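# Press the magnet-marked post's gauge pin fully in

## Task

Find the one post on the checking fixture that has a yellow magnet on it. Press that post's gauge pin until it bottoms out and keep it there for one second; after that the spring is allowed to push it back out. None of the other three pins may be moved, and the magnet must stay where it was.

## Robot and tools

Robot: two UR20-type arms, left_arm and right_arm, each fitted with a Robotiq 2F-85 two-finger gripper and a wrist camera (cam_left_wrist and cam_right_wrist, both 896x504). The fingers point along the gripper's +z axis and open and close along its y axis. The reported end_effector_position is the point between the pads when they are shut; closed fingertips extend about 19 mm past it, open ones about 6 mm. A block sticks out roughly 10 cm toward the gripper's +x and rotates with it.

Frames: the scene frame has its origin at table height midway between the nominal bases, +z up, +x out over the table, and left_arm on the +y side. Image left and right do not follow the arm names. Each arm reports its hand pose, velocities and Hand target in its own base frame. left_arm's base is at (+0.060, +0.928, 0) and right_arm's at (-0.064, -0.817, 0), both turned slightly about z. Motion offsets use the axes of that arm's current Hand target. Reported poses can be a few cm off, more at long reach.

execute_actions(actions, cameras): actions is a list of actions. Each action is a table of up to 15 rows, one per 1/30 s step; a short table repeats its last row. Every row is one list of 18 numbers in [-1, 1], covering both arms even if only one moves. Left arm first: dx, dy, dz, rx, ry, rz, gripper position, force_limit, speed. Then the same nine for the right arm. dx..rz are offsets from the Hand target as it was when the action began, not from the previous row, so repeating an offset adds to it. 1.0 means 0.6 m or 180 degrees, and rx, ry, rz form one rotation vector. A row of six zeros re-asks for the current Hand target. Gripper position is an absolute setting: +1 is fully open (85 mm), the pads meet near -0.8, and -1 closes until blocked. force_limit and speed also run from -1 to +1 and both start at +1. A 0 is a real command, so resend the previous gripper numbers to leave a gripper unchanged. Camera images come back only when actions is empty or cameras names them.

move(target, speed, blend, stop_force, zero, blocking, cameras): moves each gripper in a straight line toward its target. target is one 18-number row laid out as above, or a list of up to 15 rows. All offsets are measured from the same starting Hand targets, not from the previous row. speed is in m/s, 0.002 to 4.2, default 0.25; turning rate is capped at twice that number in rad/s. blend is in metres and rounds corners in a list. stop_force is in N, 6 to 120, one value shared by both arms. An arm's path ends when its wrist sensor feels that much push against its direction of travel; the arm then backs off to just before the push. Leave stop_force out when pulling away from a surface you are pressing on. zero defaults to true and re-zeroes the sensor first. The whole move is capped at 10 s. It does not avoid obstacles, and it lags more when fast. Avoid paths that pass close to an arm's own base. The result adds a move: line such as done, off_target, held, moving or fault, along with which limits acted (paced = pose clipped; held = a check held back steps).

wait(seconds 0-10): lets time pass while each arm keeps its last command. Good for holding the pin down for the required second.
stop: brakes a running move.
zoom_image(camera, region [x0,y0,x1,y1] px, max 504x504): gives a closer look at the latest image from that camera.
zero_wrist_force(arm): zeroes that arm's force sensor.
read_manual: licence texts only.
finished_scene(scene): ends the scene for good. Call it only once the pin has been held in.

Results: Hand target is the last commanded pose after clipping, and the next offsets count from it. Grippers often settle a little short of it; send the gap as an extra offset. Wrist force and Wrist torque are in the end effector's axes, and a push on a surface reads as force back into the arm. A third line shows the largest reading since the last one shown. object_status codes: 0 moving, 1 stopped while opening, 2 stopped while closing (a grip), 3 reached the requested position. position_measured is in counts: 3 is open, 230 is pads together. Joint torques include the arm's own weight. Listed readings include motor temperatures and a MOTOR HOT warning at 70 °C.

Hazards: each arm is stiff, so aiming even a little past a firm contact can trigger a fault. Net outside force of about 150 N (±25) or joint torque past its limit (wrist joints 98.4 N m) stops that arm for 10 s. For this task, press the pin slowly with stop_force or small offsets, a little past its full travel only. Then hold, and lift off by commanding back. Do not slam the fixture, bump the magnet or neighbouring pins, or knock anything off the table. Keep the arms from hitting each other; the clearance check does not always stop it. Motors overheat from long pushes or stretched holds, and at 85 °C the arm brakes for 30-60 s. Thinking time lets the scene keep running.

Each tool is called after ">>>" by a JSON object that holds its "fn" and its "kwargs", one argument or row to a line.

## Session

>>> {"fn": "execute_actions", "kwargs": {
  "actions": []
}}

Scene clock: 0.00 s.
left_arm: end_effector_position=(+1.6020, +0.5513, +0.3701) position_measured=3 object_status=3 end_effector_quat_wxyz=(-0.049, +0.940, +0.190, +0.279) | right_arm: end_effector_position=(+0.4481, +0.4679, +0.3319) position_measured=3 object_status=3 end_effector_quat_wxyz=(-0.272, +0.502, +0.649, +0.503)
Joint positions: left_arm=[0.193 -0.686 0.985 -2.439 -1.472 -3.319] | right_arm=[4.007 -1.969 -2.772 1.193 2.076 2.519]
Joint velocities: within noise
Joint torques (N m): no reading
Motor temperatures (°C): left_arm=[24 35 26 38 34 34] | right_arm=[28 35 36 37 34 38]
Wrist force (N): no reading
Wrist torque (N m): no reading
Wrist force, peak (N): no reading
Hand target: left_arm +1.6020, +0.5513, +0.3701; -0.049, +0.940, +0.190, +0.279 | right_arm +0.4481, +0.4679, +0.3319; -0.272, +0.502, +0.649, +0.503
Tool commands: left_gripper/position=+1.0 left_gripper/force_limit=+1.0 left_gripper/speed=+1.0 right_gripper/position=+1.0 right_gripper/force_limit=+1.0 right_gripper/speed=+1.0
camera_calibration:
cam_left_wrist: T_world_to_cam=[[0.359759, -0.933045, -0.000644322, -0.0546982], [-0.905937, -0.349141, -0.239538, 1.75183], [0.223274, 0.0867594, -0.970887, 0.0836019], [0, 0, 0, 1]] pos_world=[1.58806, 0.553346, 0.500761]
cam_right_wrist: T_world_to_cam=[[0.936397, -0.0141338, 0.350658, -0.517198], [0.256442, -0.654562, -0.711187, 0.443258], [0.239579, 0.755877, -0.609305, -0.132345], [0, 0, 0, 1]] pos_world=[0.40234, 0.382866, 0.41596]

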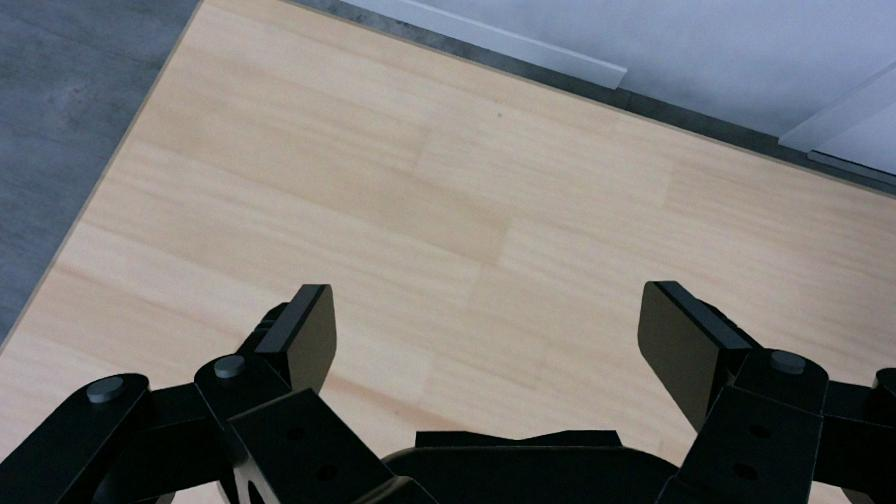

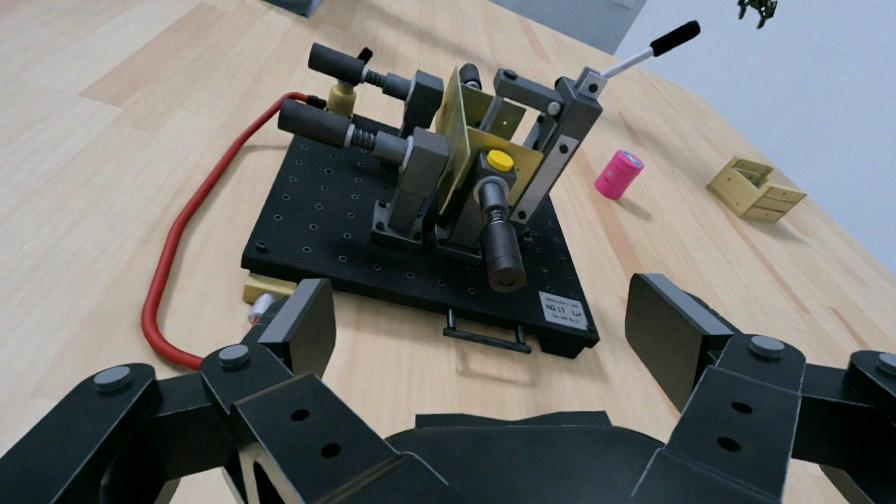

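>>> {"fn": "move", "kwargs": {
  "target": [
    [0,0,0,0,0,0,1,1,1,-0.0155,0.151,0.282,0.111,-0.372,0.0706,-0.85,-1,0]
  ],
  "speed": 0.4,
  "cameras": ["cam_right_wrist"]
}}

>>> {"fn": "zoom_image", "kwargs": {
  "camera": "cam_right_wrist",
  "region": [200, 0, 700, 440]
}}

Scene clock: 3.50 s.
left_arm: end_effector_position=(+1.6020, +0.5513, +0.3701) position_measured=3 object_status=3 end_effector_quat_wxyz=(-0.049, +0.940, +0.190, +0.279) | right_arm: end_effector_position=(+0.5609, +0.6201, +0.2996) position_measured=232 object_status=3 end_effector_quat_wxyz=(+0.000, +0.707, +0.707, +0.000)
Joint positions: left_arm=[0.193 -0.686 0.985 -2.439 -1.472 -3.319] | right_arm=[4.22 -1.67 -2.151 -0.892 1.571 2.649]
Joint torques (N m): left_arm=[-5.97 -275.15 -103.95 -11.49 0 -1] | right_arm=[22.64 72.07 101.43 3.62 -3.96 5.65]
Wrist force (N): left_arm=[0.2 -0.2 -0.2] | right_arm=[-0.7 1.8 0.3]
Wrist torque (N m): left_arm=[-0.02 -0.04 0.00] | right_arm=[1.13 0.41 -0.84]
Wrist force, peak (N): left_arm=[0.6 -0.5 -0.3] | right_arm=[1.9 3.4 0.5]
Hand target: left_arm +1.6020, +0.5513, +0.3701; -0.049, +0.940, +0.190, +0.279 | right_arm +0.5609, +0.6201, +0.2996; +0.000, +0.707, +0.707, +0.000
Off the commanded pose: left_arm 0.000 m, 0 deg | right_arm 0.000 m, 0 deg.
move: done
camera_calibration:
cam_right_wrist: T_world_to_cam=[[0.999515, -0.0300316, -0.00818694, -0.527295], [-0.0258352, -0.947077, 0.319965, 0.521682], [-0.0173627, -0.319598, -0.947394, 0.618205], [0, 0, 0, 1]] pos_world=[0.551251, 0.675815, 0.414447]
Images, in order (width x height): cam_right_wrist 896x504.

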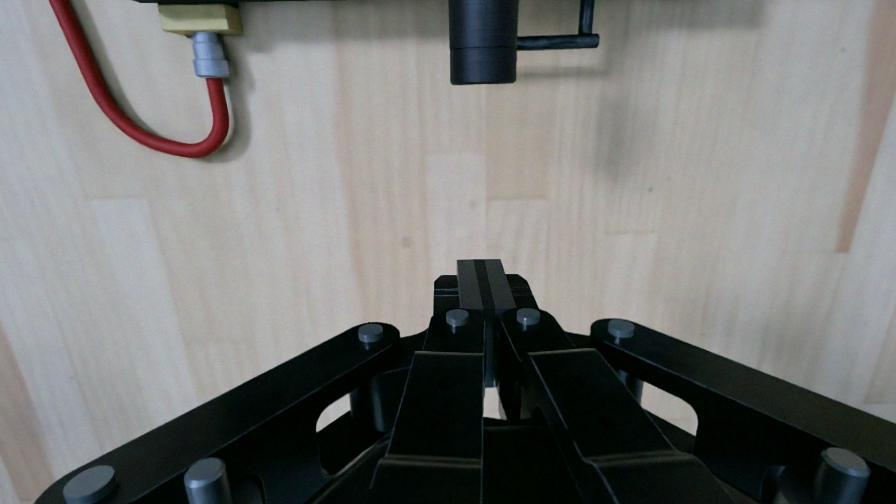

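Scaled by 1.008 from the camera's 896x504 image, which has a finer 1280x720 frame.

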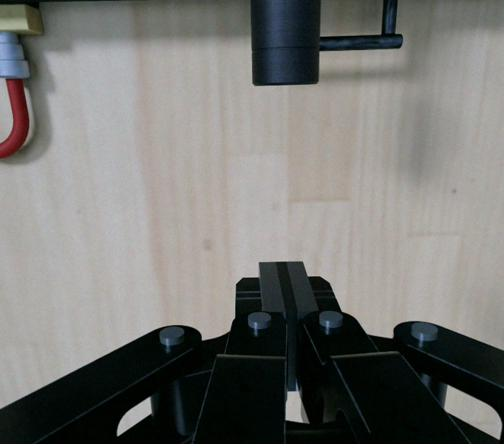

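>>> {"fn": "move", "kwargs": {
  "target": [
    [0,0,0,0,0,0,1,1,1,0.033,0.0175,0.2367,0,0,0,-0.85,-1,0]
  ],
  "speed": 0.2,
  "cameras": ["cam_right_wrist"]
}}

Scene clock: 5.13 s.
left_arm: end_effector_position=(+1.6020, +0.5513, +0.3701) position_measured=3 object_status=3 end_effector_quat_wxyz=(-0.049, +0.940, +0.190, +0.279) | right_arm: end_effector_position=(+0.5712, +0.6400, +0.1577) position_measured=232 object_status=3 end_effector_quat_wxyz=(+0.000, +0.707, +0.707, +0.000)
Joint positions: left_arm=[0.193 -0.686 0.985 -2.439 -1.472 -3.319] | right_arm=[4.22 -1.836 -2.213 -0.664 1.571 2.649]
Joint torques (N m): left_arm=[-1.21 -271.29 -103.27 -11.48 1.33 -0.78] | right_arm=[-22.62 104.45 56.12 15.92 -3.59 -5.58]
Wrist force (N): left_arm=[0.2 -0.1 0.0] | right_arm=[-1.7 2.4 0.2]
Wrist torque (N m): left_arm=[-0.01 -0.04 0.00] | right_arm=[1.40 0.57 -0.80]
Wrist force, peak (N): left_arm=[0.6 -0.2 -0.2] | right_arm=[-1.5 2.5 3.0]
Hand target: left_arm +1.6020, +0.5513, +0.3701; -0.049, +0.940, +0.190, +0.279 | right_arm +0.5713, +0.6399, +0.1576; +0.000, +0.707, +0.707, +0.000
Off the commanded pose: left_arm 0.000 m, 0 deg | right_arm 0.000 m, 0 deg.
move: done
camera_calibration:
cam_right_wrist: T_world_to_cam=[[0.999515, -0.0300323, -0.00818278, -0.53825], [-0.025835, -0.947036, 0.320086, 0.586201], [-0.0173623, -0.319719, -0.947353, 0.490511], [0, 0, 0, 1]] pos_world=[0.561651, 0.695814, 0.272648]
Images, in order (width x height): cam_right_wrist 896x504.

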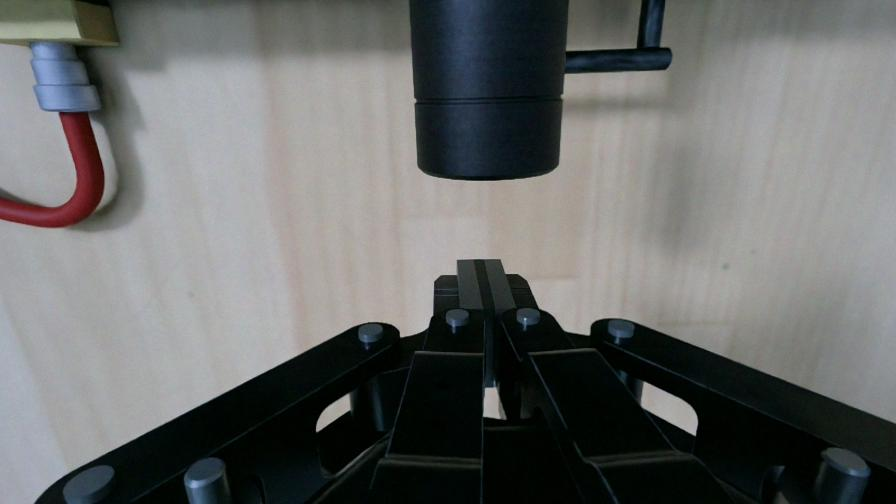

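>>> {"fn": "move", "kwargs": {
  "target": [
    [0,0,0,0,0,0,1,1,1,0.028,0.0008,0,0,0,0,-0.85,-1,0]
  ],
  "speed": 0.1
}}

>>> {"fn": "move", "kwargs": {
  "target": [
    [0,0,0,0,0,0,1,1,1,0.09,0,0,0,0,0,-0.85,-1,0]
  ],
  "speed": 0.012,
  "stop_force": 45,
  "cameras": ["cam_right_wrist"]
}}

Scene clock: 6.20 s.
left_arm: end_effector_position=(+1.6020, +0.5513, +0.3701) position_measured=3 object_status=3 end_effector_quat_wxyz=(-0.049, +0.940, +0.190, +0.279) | right_arm: end_effector_position=(+0.5718, +0.6565, +0.1576) position_measured=232 object_status=3 end_effector_quat_wxyz=(+0.000, +0.707, +0.707, +0.000)
Joint positions: left_arm=[0.193 -0.686 0.985 -2.439 -1.472 -3.319] | right_arm=[4.229 -1.847 -2.195 -0.67 1.571 2.658]
Joint torques (N m): left_arm=[-4.3 -269.73 -103.52 -11.86 1.3 -1] | right_arm=[21.19 96.42 89.46 3.79 -2.26 6.09]
Wrist force (N): left_arm=[0.2 0.0 -0.3] | right_arm=[-1.4 2.5 0.3]
Wrist torque (N m): left_arm=[0.00 -0.04 -0.01] | right_arm=[1.42 0.50 -0.81]
Wrist force, peak (N): left_arm=[0.6 -0.2 -0.3] | right_arm=[-2.2 2.7 0.6]
Hand target: left_arm +1.6020, +0.5513, +0.3701; -0.049, +0.940, +0.190, +0.279 | right_arm +0.5718, +0.6567, +0.1576; +0.000, +0.707, +0.707, +0.000
Off the commanded pose: left_arm 0.000 m, 0 deg | right_arm 0.000 m, 0 deg.
move: done

Scene clock: 10.27 s.
left_arm: end_effector_position=(+1.6020, +0.5513, +0.3701) position_measured=3 object_status=3 end_effector_quat_wxyz=(-0.049, +0.940, +0.190, +0.279) | right_arm: end_effector_position=(+0.5718, +0.6907, +0.1576) position_measured=232 object_status=3 end_effector_quat_wxyz=(+0.000, +0.707, +0.707, +0.000)
Joint positions: left_arm=[0.193 -0.686 0.985 -2.439 -1.472 -3.319] | right_arm=[4.247 -1.871 -2.159 -0.683 1.571 2.676]
Joint torques (N m): left_arm=[2.39 -274.5 -103.05 -11.01 0.47 -1.26] | right_arm=[6.89 155.43 87.02 23.85 11.53 -6.6]
Wrist force (N): left_arm=[0.2 -0.4 0.0] | right_arm=[-35.4 8.0 6.6]
Wrist torque (N m): left_arm=[-0.07 -0.04 0.00] | right_arm=[1.37 0.98 -0.84]
Wrist force, peak (N): left_arm=[0.3 0.5 -0.3] | right_arm=[-73.3 0.2 -22.7]
Hand target: left_arm +1.6020, +0.5513, +0.3701; -0.049, +0.940, +0.190, +0.279 | right_arm +0.5718, +0.6907, +0.1576; +0.000, +0.707, +0.707, +0.000 (not the last commanded pose)
Off the commanded pose: left_arm 0.000 m, 0 deg | right_arm 0.020 m, 0 deg.
move: contact (right_arm)
camera_calibration:
cam_right_wrist: T_world_to_cam=[[0.999514, -0.0300657, -0.00827698, -0.537177], [-0.0258365, -0.947035, 0.320088, 0.634292], [-0.0174623, -0.319719, -0.947352, 0.506595], [0, 0, 0, 1]] pos_world=[0.56215, 0.746514, 0.272448]
Images, in order (width x height): cam_right_wrist 896x504.

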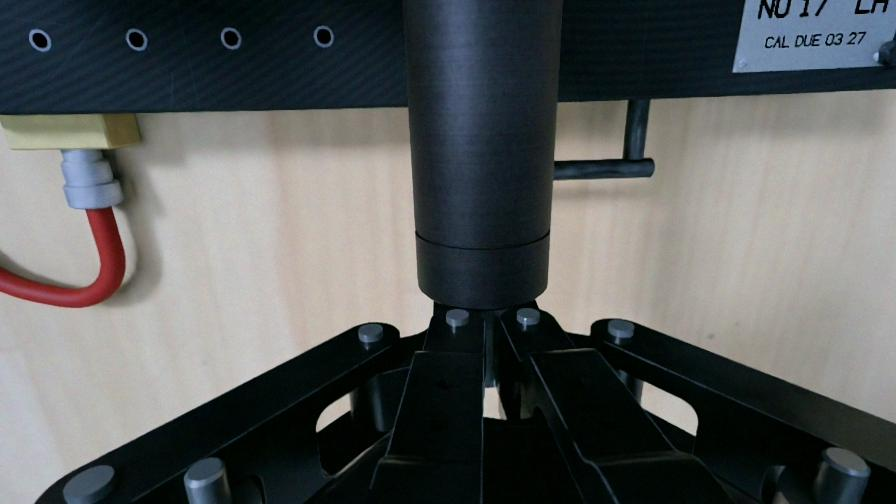

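>>> {"fn": "move", "kwargs": {
  "target": [
    [0,0,0,0,0,0,1,1,1,0.008,0,0,0,0,0,-0.85,-1,0]
  ],
  "speed": 0.003,
  "stop_force": 65,
  "zero": false
}}

>>> {"fn": "wait", "kwargs": {
  "seconds": 1.3
}}

Scene clock: 11.30 s.
left_arm: end_effector_position=(+1.6020, +0.5513, +0.3701) position_measured=3 object_status=3 end_effector_quat_wxyz=(-0.049, +0.940, +0.190, +0.279) | right_arm: end_effector_position=(+0.5718, +0.6910, +0.1576) position_measured=232 object_status=3 end_effector_quat_wxyz=(+0.000, +0.707, +0.707, +0.000)
Joint positions: left_arm=[0.193 -0.686 0.985 -2.439 -1.472 -3.319] | right_arm=[4.247 -1.871 -2.158 -0.683 1.571 2.676]
Joint torques (N m): left_arm=[-7.19 -274.92 -103.37 -11.07 1.51 -0.6] | right_arm=[37.18 130.61 110.49 30.56 11.14 -1.14]
Wrist force (N): left_arm=[0.0 0.0 -0.2] | right_arm=[-76.1 -2.2 -18.3]
Wrist torque (N m): left_arm=[0.00 0.00 0.00] | right_arm=[1.28 1.72 -1.10]
Wrist force, peak (N): left_arm=[0.6 -0.3 -0.3] | right_arm=[-76.4 -1.8 -18.7]
Hand target: left_arm +1.6020, +0.5513, +0.3701; -0.049, +0.940, +0.190, +0.279 | right_arm +0.5718, +0.6909, +0.1575; +0.000, +0.707, +0.707, +0.000 (not the last commanded pose)
Off the commanded pose: left_arm 0.000 m, 0 deg | right_arm 0.005 m, 0 deg.
move: contact (right_arm)

Scene clock: 12.60 s.
left_arm: end_effector_position=(+1.6020, +0.5513, +0.3701) position_measured=3 object_status=3 end_effector_quat_wxyz=(-0.049, +0.940, +0.190, +0.279) | right_arm: end_effector_position=(+0.5718, +0.6909, +0.1575) position_measured=232 object_status=3 end_effector_quat_wxyz=(+0.000, +0.707, +0.707, +0.000)
Joint positions: left_arm=[0.193 -0.686 0.985 -2.439 -1.472 -3.319] | right_arm=[4.247 -1.871 -2.158 -0.683 1.571 2.676]
Joint torques (N m): left_arm=[4.89 -268.93 -103.07 -11.18 1.52 -1.39] | right_arm=[28.38 136.34 98.48 31.22 10.33 -5.34]
Wrist force (N): left_arm=[0.3 0.0 0.0] | right_arm=[-70.7 0.3 -20.7]
Wrist torque (N m): left_arm=[0.01 -0.05 0.00] | right_arm=[1.37 1.67 -1.06]
Wrist force, peak (N): left_arm=[0.3 -0.5 -0.2] | right_arm=[-76.0 -2.2 -18.6]
Hand target: left_arm +1.6020, +0.5513, +0.3701; -0.049, +0.940, +0.190, +0.279 | right_arm +0.5718, +0.6909, +0.1575; +0.000, +0.707, +0.707, +0.000 (not the last commanded pose)
Tool commands: left_gripper/position=+1.0 left_gripper/force_limit=+1.0 left_gripper/speed=+1.0 right_gripper/position=-0.85 right_gripper/force_limit=-1.0 right_gripper/speed=+0.0
Off the commanded pose: left_arm 0.000 m, 0 deg | right_arm 0.005 m, 0 deg.
wait: 1.30 s; at rest by 0.17 s

Firm hard stop, as in scene 1. Retract.

>>> {"fn": "move", "kwargs": {
  "target": [
    [0,0,0,0,0,0,1,1,1,-0.06,0,0,0,0,0,-0.85,-1,0]
  ],
  "speed": 0.06
}}

>>> {"fn": "finished_scene", "kwargs": {
  "scene": 2
}}

Scene clock: 13.77 s.
left_arm: end_effector_position=(+1.6020, +0.5513, +0.3701) position_measured=3 object_status=3 end_effector_quat_wxyz=(-0.049, +0.940, +0.190, +0.279) | right_arm: end_effector_position=(+0.5718, +0.6551, +0.1575) position_measured=232 object_status=3 end_effector_quat_wxyz=(+0.000, +0.707, +0.707, +0.000)
Joint positions: left_arm=[0.193 -0.686 0.985 -2.439 -1.472 -3.319] | right_arm=[4.228 -1.847 -2.196 -0.67 1.571 2.657]
Joint torques (N m): left_arm=[1.66 -274.42 -102.96 -11.25 1.63 -0.91] | right_arm=[-23.73 146.28 53.04 15.96 -3.73 -6.65]
Wrist force (N): left_arm=[0.3 -0.1 -0.1] | right_arm=[0.2 2.0 1.8]
Wrist torque (N m): left_arm=[-0.02 -0.05 0.00] | right_arm=[1.33 0.21 -0.40]
Wrist force, peak (N): left_arm=[0.6 -0.1 0.2] | right_arm=[-70.7 0.3 -20.6]
Hand target: left_arm +1.6020, +0.5513, +0.3701; -0.049, +0.940, +0.190, +0.279 | right_arm +0.5718, +0.6549, +0.1575; +0.000, +0.707, +0.707, +0.000
Off the commanded pose: left_arm 0.000 m, 0 deg | right_arm 0.000 m, 0 deg.
move: done

The scene is finished: the task was done.


## Next scene

The same job, from a new start.

>>> {"fn": "execute_actions", "kwargs": {
  "actions": []
}}

Scene clock: 0.00 s.
left_arm: end_effector_position=(+0.3071, -0.4220, +0.1602) position_measured=3 object_status=3 end_effector_quat_wxyz=(+0.066, +0.956, -0.074, +0.275) | right_arm: end_effector_position=(+0.4900, -0.3027, +0.2369) position_measured=3 object_status=3 end_effector_quat_wxyz=(+0.548, -0.467, -0.511, -0.471)
Joint positions: left_arm=[-1.763 -1.739 2.857 -2.766 -1.003 1.555] | right_arm=[2.511 -2.074 -2.06 -2.212 2.389 -0.015]
Joint velocities: within noise
Joint torques (N m): no reading
Motor temperatures (°C): left_arm=[24 35 26 38 34 33] | right_arm=[28 35 35 36 33 38]
Wrist force (N): no reading
Wrist torque (N m): no reading
Wrist force, peak (N): no reading
Hand target: left_arm +0.3071, -0.4220, +0.1602; +0.066, +0.956, -0.074, +0.275 | right_arm +0.4900, -0.3027, +0.2369; +0.548, -0.467, -0.511, -0.471
Tool commands: left_gripper/position=+1.0 left_gripper/force_limit=+1.0 left_gripper/speed=+1.0 right_gripper/position=+1.0 right_gripper/force_limit=+1.0 right_gripper/speed=+1.0
camera_calibration:
cam_left_wrist: T_world_to_cam=[[-0.204299, -0.976285, 0.0716159, -0.353754], [-0.955218, 0.182823, -0.232669, 0.427195], [0.214058, -0.115943, -0.969916, 0.170568], [0, 0, 0, 1]] pos_world=[0.299281, -0.40369, 0.290166]
cam_right_wrist: T_world_to_cam=[[0.98966, 0.130322, -0.059914, -0.419077], [-0.0206188, -0.284112, -0.958569, 0.167032], [-0.141945, 0.949893, -0.278487, 0.549542], [0, 0, 0, 1]] pos_world=[0.496192, -0.419935, 0.288044]

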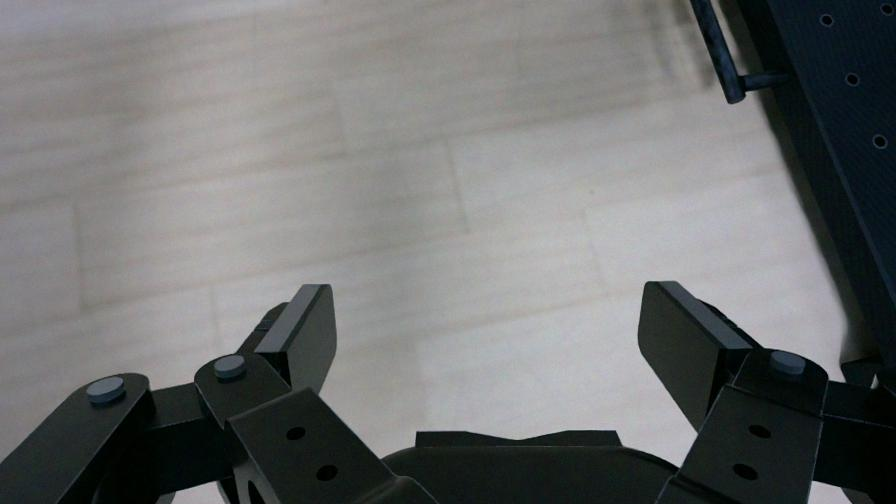

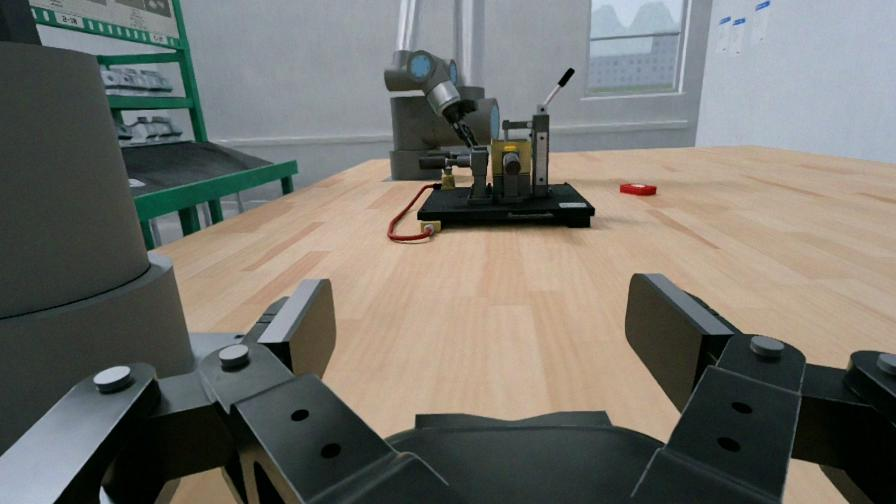

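>>> {"fn": "zoom_image", "kwargs": {
  "camera": "cam_right_wrist",
  "region": [400, 100, 600, 240]
}}

Scaled by 2.520 from the camera's 896x504 image, which has a finer 1280x720 frame.

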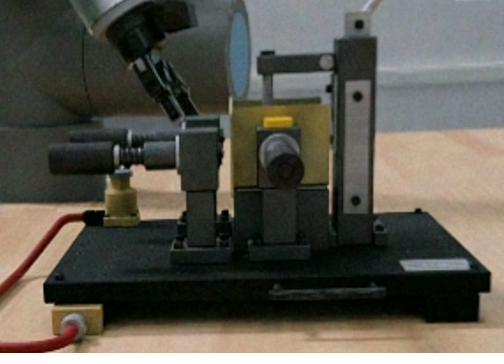

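>>> {"fn": "move", "kwargs": {
  "target": [
    [0,0,0,0,0,0,1,1,1,0.1117,0.079,0.628,-0.0203,-0.146,0.0035,-0.85,-1,0]
  ],
  "speed": 0.4
}}

>>> {"fn": "move", "kwargs": {
  "target": [
    [0,0,0,0,0,0,1,1,1,0.38,0.039,0.518,-0.0203,-0.146,0.0035,-0.85,-1,0]
  ],
  "speed": 0.4,
  "cameras": ["all"]
}}

Scene clock: 5.53 s.
left_arm: end_effector_position=(+0.3071, -0.4220, +0.1602) position_measured=3 object_status=3 end_effector_quat_wxyz=(+0.066, +0.956, -0.074, +0.275) | right_arm: end_effector_position=(+0.4940, +0.0741, +0.3185) position_measured=232 object_status=3 end_effector_quat_wxyz=(-0.405, +0.581, +0.604, +0.365)
Joint positions: left_arm=[-1.763 -1.739 2.857 -2.766 -1.003 1.555] | right_arm=[3.081 -1.523 -2.579 -0.898 2.705 1.287]
Joint torques (N m): left_arm=[2.14 -12.6 -54.8 -10.19 3.57 -0.77] | right_arm=[19.41 63.8 51.18 13.6 0.64 5.42]
Wrist force (N): left_arm=[0.1 -0.2 -0.1] | right_arm=[-0.2 -0.6 1.4]
Wrist torque (N m): left_arm=[-0.05 -0.02 0.00] | right_arm=[0.22 0.24 -0.54]
Wrist force, peak (N): left_arm=[0.3 0.3 -0.4] | right_arm=[1.8 0.3 4.9]
Hand target: left_arm +0.3071, -0.4220, +0.1602; +0.066, +0.956, -0.074, +0.275 | right_arm +0.4940, +0.0742, +0.3185; -0.405, +0.581, +0.604, +0.365
Off the commanded pose: left_arm 0.000 m, 0 deg | right_arm 0.000 m, 0 deg.
move: done

Scene clock: 7.23 s.
left_arm: end_effector_position=(+0.3071, -0.4220, +0.1602) position_measured=3 object_status=3 end_effector_quat_wxyz=(+0.066, +0.956, -0.074, +0.275) | right_arm: end_effector_position=(+0.4980, +0.4515, +0.4000) position_measured=232 object_status=3 end_effector_quat_wxyz=(-0.240, +0.665, +0.665, +0.240)
Joint positions: left_arm=[-1.763 -1.739 2.857 -2.766 -1.003 1.555] | right_arm=[3.958 -1.403 -2.513 -0.252 2.024 2.515]
Joint torques (N m): left_arm=[0.31 -14.26 -55.11 -9.89 3.16 -1] | right_arm=[20.43 13.94 100.36 5.65 -1.74 6.62]
Wrist force (N): left_arm=[0.1 0.1 -0.1] | right_arm=[-0.1 1.1 1.8]
Wrist torque (N m): left_arm=[0.01 -0.01 0.00] | right_arm=[0.68 0.02 -0.50]
Wrist force, peak (N): left_arm=[0.4 0.1 -0.4] | right_arm=[4.4 0.7 4.1]
Hand target: left_arm +0.3071, -0.4220, +0.1602; +0.066, +0.956, -0.074, +0.275 | right_arm +0.4980, +0.4516, +0.4000; -0.240, +0.665, +0.665, +0.240
Off the commanded pose: left_arm 0.000 m, 0 deg | right_arm 0.000 m, 0 deg.
move: done
camera_calibration:
cam_left_wrist: T_world_to_cam=[[-0.204299, -0.976285, 0.0716159, -0.353754], [-0.955218, 0.182823, -0.232669, 0.427195], [0.214058, -0.115943, -0.969916, 0.170568], [0, 0, 0, 1]] pos_world=[0.299281, -0.40369, 0.290166]
cam_right_wrist: T_world_to_cam=[[0.999542, -0.0173865, -0.0247745, -0.467728], [-0.0251267, -0.933008, -0.358977, 0.593216], [-0.0168735, 0.359435, -0.933017, 0.345822], [0, 0, 0, 1]] pos_world=[0.488254, 0.421043, 0.524021]

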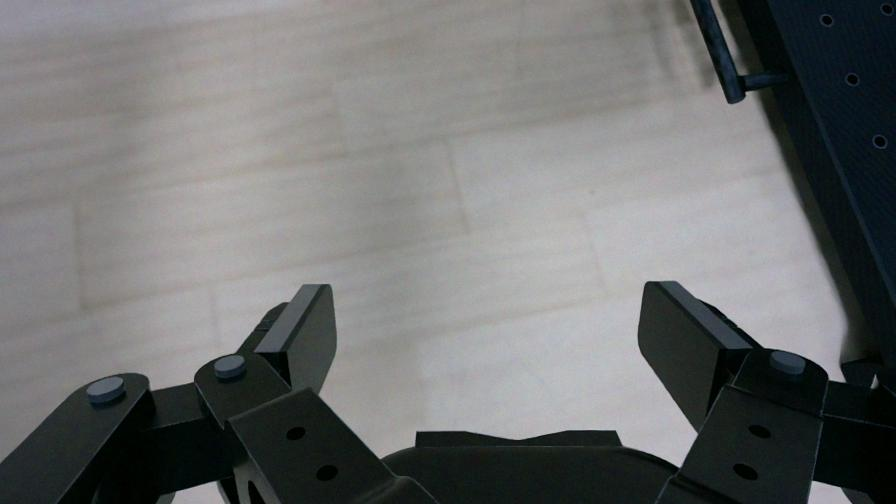

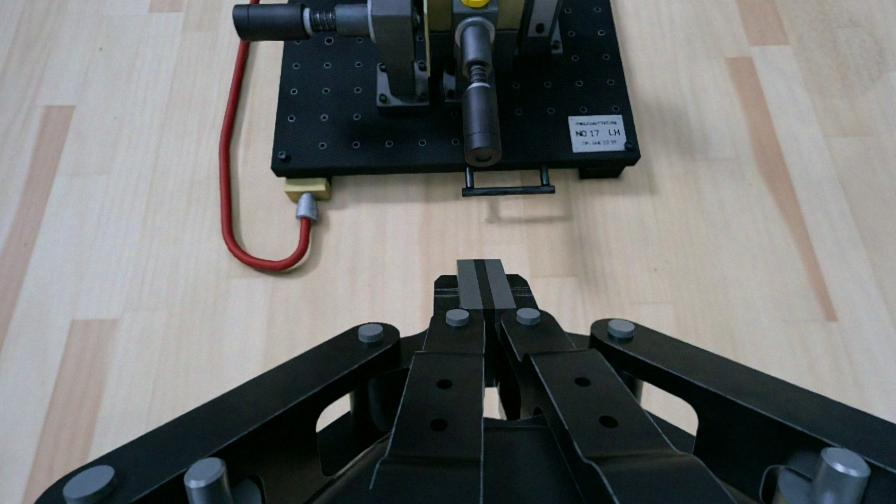

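>>> {"fn": "move", "kwargs": {
  "target": [
    [0,0,0,0,0,0,1,1,1,-0.0613,0.04,0.474,0,-0.2205,0,-0.85,-1,0]
  ],
  "speed": 0.3,
  "cameras": ["cam_right_wrist"]
}}

Scene clock: 9.53 s.
left_arm: end_effector_position=(+0.3071, -0.4220, +0.1602) position_measured=3 object_status=3 end_effector_quat_wxyz=(+0.066, +0.956, -0.074, +0.275) | right_arm: end_effector_position=(+0.5219, +0.6050, +0.1578) position_measured=232 object_status=3 end_effector_quat_wxyz=(+0.000, +0.707, +0.707, +0.000)
Joint positions: left_arm=[-1.763 -1.739 2.857 -2.766 -1.003 1.555] | right_arm=[4.255 -1.78 -2.293 -0.638 1.571 2.683]
Joint torques (N m): left_arm=[0.62 -9.93 -55.85 -9.99 2.99 -1.07] | right_arm=[18.43 86.91 75.65 6.01 -3.7 5.68]
Wrist force (N): left_arm=[0.1 -0.1 -0.1] | right_arm=[-1.1 2.3 1.7]
Wrist torque (N m): left_arm=[-0.03 -0.01 0.00] | right_arm=[1.51 0.16 -0.69]
Wrist force, peak (N): left_arm=[0.2 0.0 -0.4] | right_arm=[2.4 3.1 4.0]
Hand target: left_arm +0.3071, -0.4220, +0.1602; +0.066, +0.956, -0.074, +0.275 | right_arm +0.5220, +0.6051, +0.1577; +0.000, +0.707, +0.707, +0.000
Off the commanded pose: left_arm 0.000 m, 0 deg | right_arm 0.000 m, 0 deg.
move: done
camera_calibration:
cam_right_wrist: T_world_to_cam=[[0.999546, -0.0292503, -0.00720206, -0.490632], [-0.0254168, -0.947227, 0.319553, 0.551708], [-0.016169, -0.319225, -0.947541, 0.477636], [0, 0, 0, 1]] pos_world=[0.512155, 0.660715, 0.272746]
Images, in order (width x height): cam_right_wrist 896x504.

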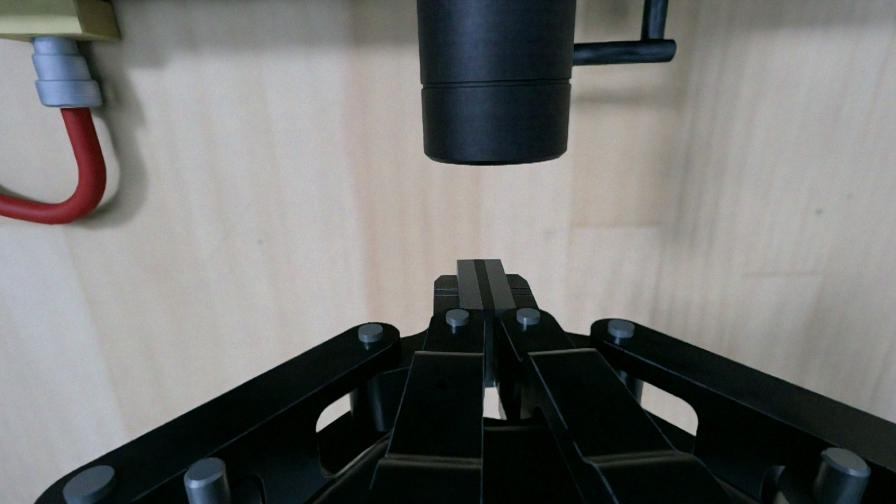

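>>> {"fn": "move", "kwargs": {
  "target": [
    [0,0,0,0,0,0,1,1,1,0.034,0.0025,0,0,0,0,-0.85,-1,0]
  ],
  "speed": 0.1
}}

>>> {"fn": "move", "kwargs": {
  "target": [
    [0,0,0,0,0,0,1,1,1,0.09,0,0,0,0,0,-0.85,-1,0]
  ],
  "speed": 0.012,
  "stop_force": 45,
  "cameras": ["cam_right_wrist"]
}}

>>> {"fn": "move", "kwargs": {
  "target": [
    [0,0,0,0,0,0,1,1,1,0.008,0,0,0,0,0,-0.85,-1,0]
  ],
  "speed": 0.003,
  "stop_force": 65,
  "zero": false
}}

>>> {"fn": "wait", "kwargs": {
  "seconds": 1.3
}}

Scene clock: 10.60 s.
left_arm: end_effector_position=(+0.3071, -0.4220, +0.1602) position_measured=3 object_status=3 end_effector_quat_wxyz=(+0.066, +0.956, -0.074, +0.275) | right_arm: end_effector_position=(+0.5234, +0.6253, +0.1577) position_measured=232 object_status=3 end_effector_quat_wxyz=(+0.000, +0.707, +0.707, +0.000)
Joint positions: left_arm=[-1.763 -1.739 2.857 -2.766 -1.003 1.555] | right_arm=[4.265 -1.796 -2.271 -0.645 1.571 2.693]
Joint torques (N m): left_arm=[6.38 -10.94 -53.67 -9.81 2.99 -1.5] | right_arm=[18.07 74.97 81.84 5.36 -3.45 5.31]
Wrist force (N): left_arm=[0.2 0.1 0.0] | right_arm=[-1.3 2.3 2.1]
Wrist torque (N m): left_arm=[0.01 -0.02 0.00] | right_arm=[1.55 0.25 -0.64]
Wrist force, peak (N): left_arm=[-0.3 0.2 0.1] | right_arm=[-1.6 2.5 1.6]
Hand target: left_arm +0.3071, -0.4220, +0.1602; +0.066, +0.956, -0.074, +0.275 | right_arm +0.5234, +0.6255, +0.1577; +0.000, +0.707, +0.707, +0.000
Off the commanded pose: left_arm 0.000 m, 0 deg | right_arm 0.000 m, 0 deg.
move: done

Scene clock: 14.50 s.
left_arm: end_effector_position=(+0.3071, -0.4220, +0.1602) position_measured=3 object_status=3 end_effector_quat_wxyz=(+0.066, +0.956, -0.074, +0.275) | right_arm: end_effector_position=(+0.5234, +0.6588, +0.1577) position_measured=232 object_status=3 end_effector_quat_wxyz=(+0.000, +0.707, +0.707, +0.000)
Joint positions: left_arm=[-1.763 -1.739 2.857 -2.766 -1.003 1.555] | right_arm=[4.282 -1.82 -2.236 -0.656 1.571 2.711]
Joint torques (N m): left_arm=[5.72 -11.19 -56.75 -9.62 2.86 -0.13] | right_arm=[8.07 137.63 86.24 24.77 12.66 -7.48]
Wrist force (N): left_arm=[-0.1 -0.1 -0.2] | right_arm=[-39.5 9.0 4.7]
Wrist torque (N m): left_arm=[-0.02 0.02 0.00] | right_arm=[1.60 0.75 -0.74]
Wrist force, peak (N): left_arm=[0.5 0.1 -0.3] | right_arm=[-79.7 1.2 -31.2]
Hand target: left_arm +0.3071, -0.4220, +0.1602; +0.066, +0.956, -0.074, +0.275 | right_arm +0.5234, +0.6588, +0.1577; +0.000, +0.707, +0.707, +0.000 (not the last commanded pose)
Off the commanded pose: left_arm 0.000 m, 0 deg | right_arm 0.021 m, 0 deg.
move: contact (right_arm)
camera_calibration:
cam_right_wrist: T_world_to_cam=[[0.999547, -0.0291922, -0.00731639, -0.490467], [-0.025318, -0.947087, 0.319978, 0.602595], [-0.0162701, -0.319648, -0.947397, 0.494992], [0, 0, 0, 1]] pos_world=[0.513555, 0.714615, 0.272548]
Images, in order (width x height): cam_right_wrist 896x504.

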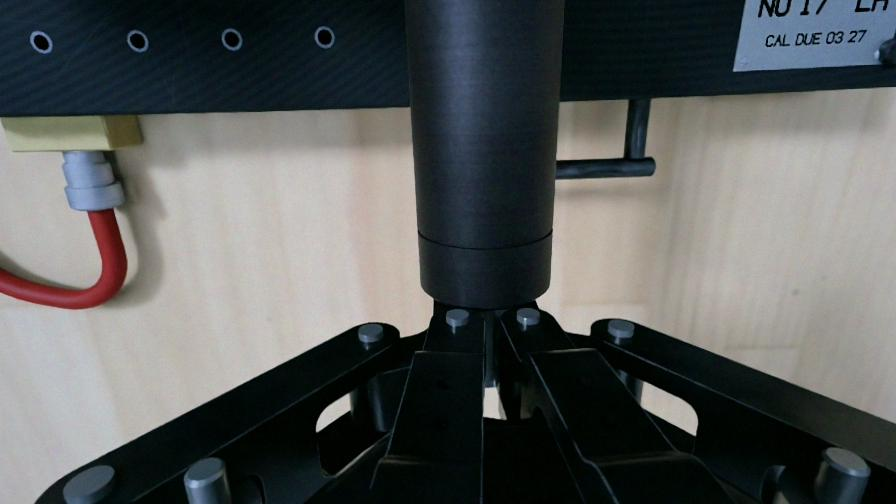

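Scene clock: 15.27 s.
left_arm: end_effector_position=(+0.3071, -0.4220, +0.1602) position_measured=3 object_status=3 end_effector_quat_wxyz=(+0.066, +0.956, -0.074, +0.275) | right_arm: end_effector_position=(+0.5234, +0.6590, +0.1577) position_measured=232 object_status=3 end_effector_quat_wxyz=(+0.000, +0.707, +0.707, +0.000)
Joint positions: left_arm=[-1.763 -1.739 2.857 -2.766 -1.003 1.555] | right_arm=[4.282 -1.821 -2.235 -0.656 1.571 2.711]
Joint torques (N m): left_arm=[-1.51 -11.45 -54.98 -10.26 2.83 -0.79] | right_arm=[32.07 115.64 107.21 31.99 12.06 -0.62]
Wrist force (N): left_arm=[0.0 0.0 0.0] | right_arm=[-74.9 0.2 -17.4]
Wrist torque (N m): left_arm=[-0.01 0.01 0.00] | right_arm=[1.57 1.46 -0.96]
Wrist force, peak (N): left_arm=[0.3 0.3 0.0] | right_arm=[-75.4 -0.1 -17.1]
Hand target: left_arm +0.3071, -0.4220, +0.1602; +0.066, +0.956, -0.074, +0.275 | right_arm +0.5234, +0.6590, +0.1577; +0.000, +0.707, +0.707, +0.000 (not the last commanded pose)
Off the commanded pose: left_arm 0.000 m, 0 deg | right_arm 0.005 m, 0 deg.
move: contact (right_arm)

Scene clock: 16.57 s.
left_arm: end_effector_position=(+0.3071, -0.4220, +0.1602) position_measured=3 object_status=3 end_effector_quat_wxyz=(+0.066, +0.956, -0.074, +0.275) | right_arm: end_effector_position=(+0.5234, +0.6590, +0.1577) position_measured=232 object_status=3 end_effector_quat_wxyz=(+0.000, +0.707, +0.707, +0.000)
Joint positions: left_arm=[-1.763 -1.739 2.857 -2.766 -1.003 1.555] | right_arm=[4.282 -1.821 -2.235 -0.656 1.571 2.711]
Joint torques (N m): left_arm=[1.34 -9.48 -55.46 -10.36 3.45 -1.55] | right_arm=[23.82 120.18 100.86 31.16 12.26 -7.05]
Wrist force (N): left_arm=[-0.2 -0.2 0.1] | right_arm=[-69.8 2.0 -18.8]
Wrist torque (N m): left_arm=[-0.04 0.04 0.00] | right_arm=[1.58 1.35 -0.92]
Wrist force, peak (N): left_arm=[0.0 0.4 -0.3] | right_arm=[-74.1 0.2 -16.8]
Hand target: left_arm +0.3071, -0.4220, +0.1602; +0.066, +0.956, -0.074, +0.275 | right_arm +0.5234, +0.6590, +0.1577; +0.000, +0.707, +0.707, +0.000 (not the last commanded pose)
Tool commands: left_gripper/position=+1.0 left_gripper/force_limit=+1.0 left_gripper/speed=+1.0 right_gripper/position=-0.85 right_gripper/force_limit=-1.0 right_gripper/speed=+0.0
Off the commanded pose: left_arm 0.000 m, 0 deg | right_arm 0.005 m, 0 deg.
wait: 1.30 s; at rest by 0.17 s

Same hard-stop signature and same final picture as scene 2.

>>> {"fn": "move", "kwargs": {
  "target": [
    [0,0,0,0,0,0,1,1,1,-0.06,0,0,0,0,0,-0.85,-1,0]
  ],
  "speed": 0.06
}}

>>> {"fn": "finished_scene", "kwargs": {
  "scene": 3
}}

Scene clock: 17.70 s.
left_arm: end_effector_position=(+0.3071, -0.4220, +0.1602) position_measured=3 object_status=3 end_effector_quat_wxyz=(+0.066, +0.956, -0.074, +0.275) | right_arm: end_effector_position=(+0.5234, +0.6232, +0.1577) position_measured=232 object_status=3 end_effector_quat_wxyz=(+0.000, +0.707, +0.707, +0.000)
Joint positions: left_arm=[-1.763 -1.739 2.857 -2.766 -1.003 1.555] | right_arm=[4.263 -1.795 -2.273 -0.644 1.571 2.692]
Joint torques (N m): left_arm=[2.48 -9.27 -57.63 -10.24 3.1 -0.96] | right_arm=[-22.08 130.49 61.15 14.88 -3.26 -8.08]
Wrist force (N): left_arm=[0.2 0.0 -0.1] | right_arm=[-2.0 1.5 2.1]
Wrist torque (N m): left_arm=[0.00 -0.03 0.00] | right_arm=[1.40 0.36 -0.24]
Wrist force, peak (N): left_arm=[-0.2 0.3 -0.5] | right_arm=[-69.7 2.1 -18.9]
Hand target: left_arm +0.3071, -0.4220, +0.1602; +0.066, +0.956, -0.074, +0.275 | right_arm +0.5234, +0.6230, +0.1577; +0.000, +0.707, +0.707, +0.000
Off the commanded pose: left_arm 0.000 m, 0 deg | right_arm 0.000 m, 0 deg.
move: done

The scene is finished: the task was done.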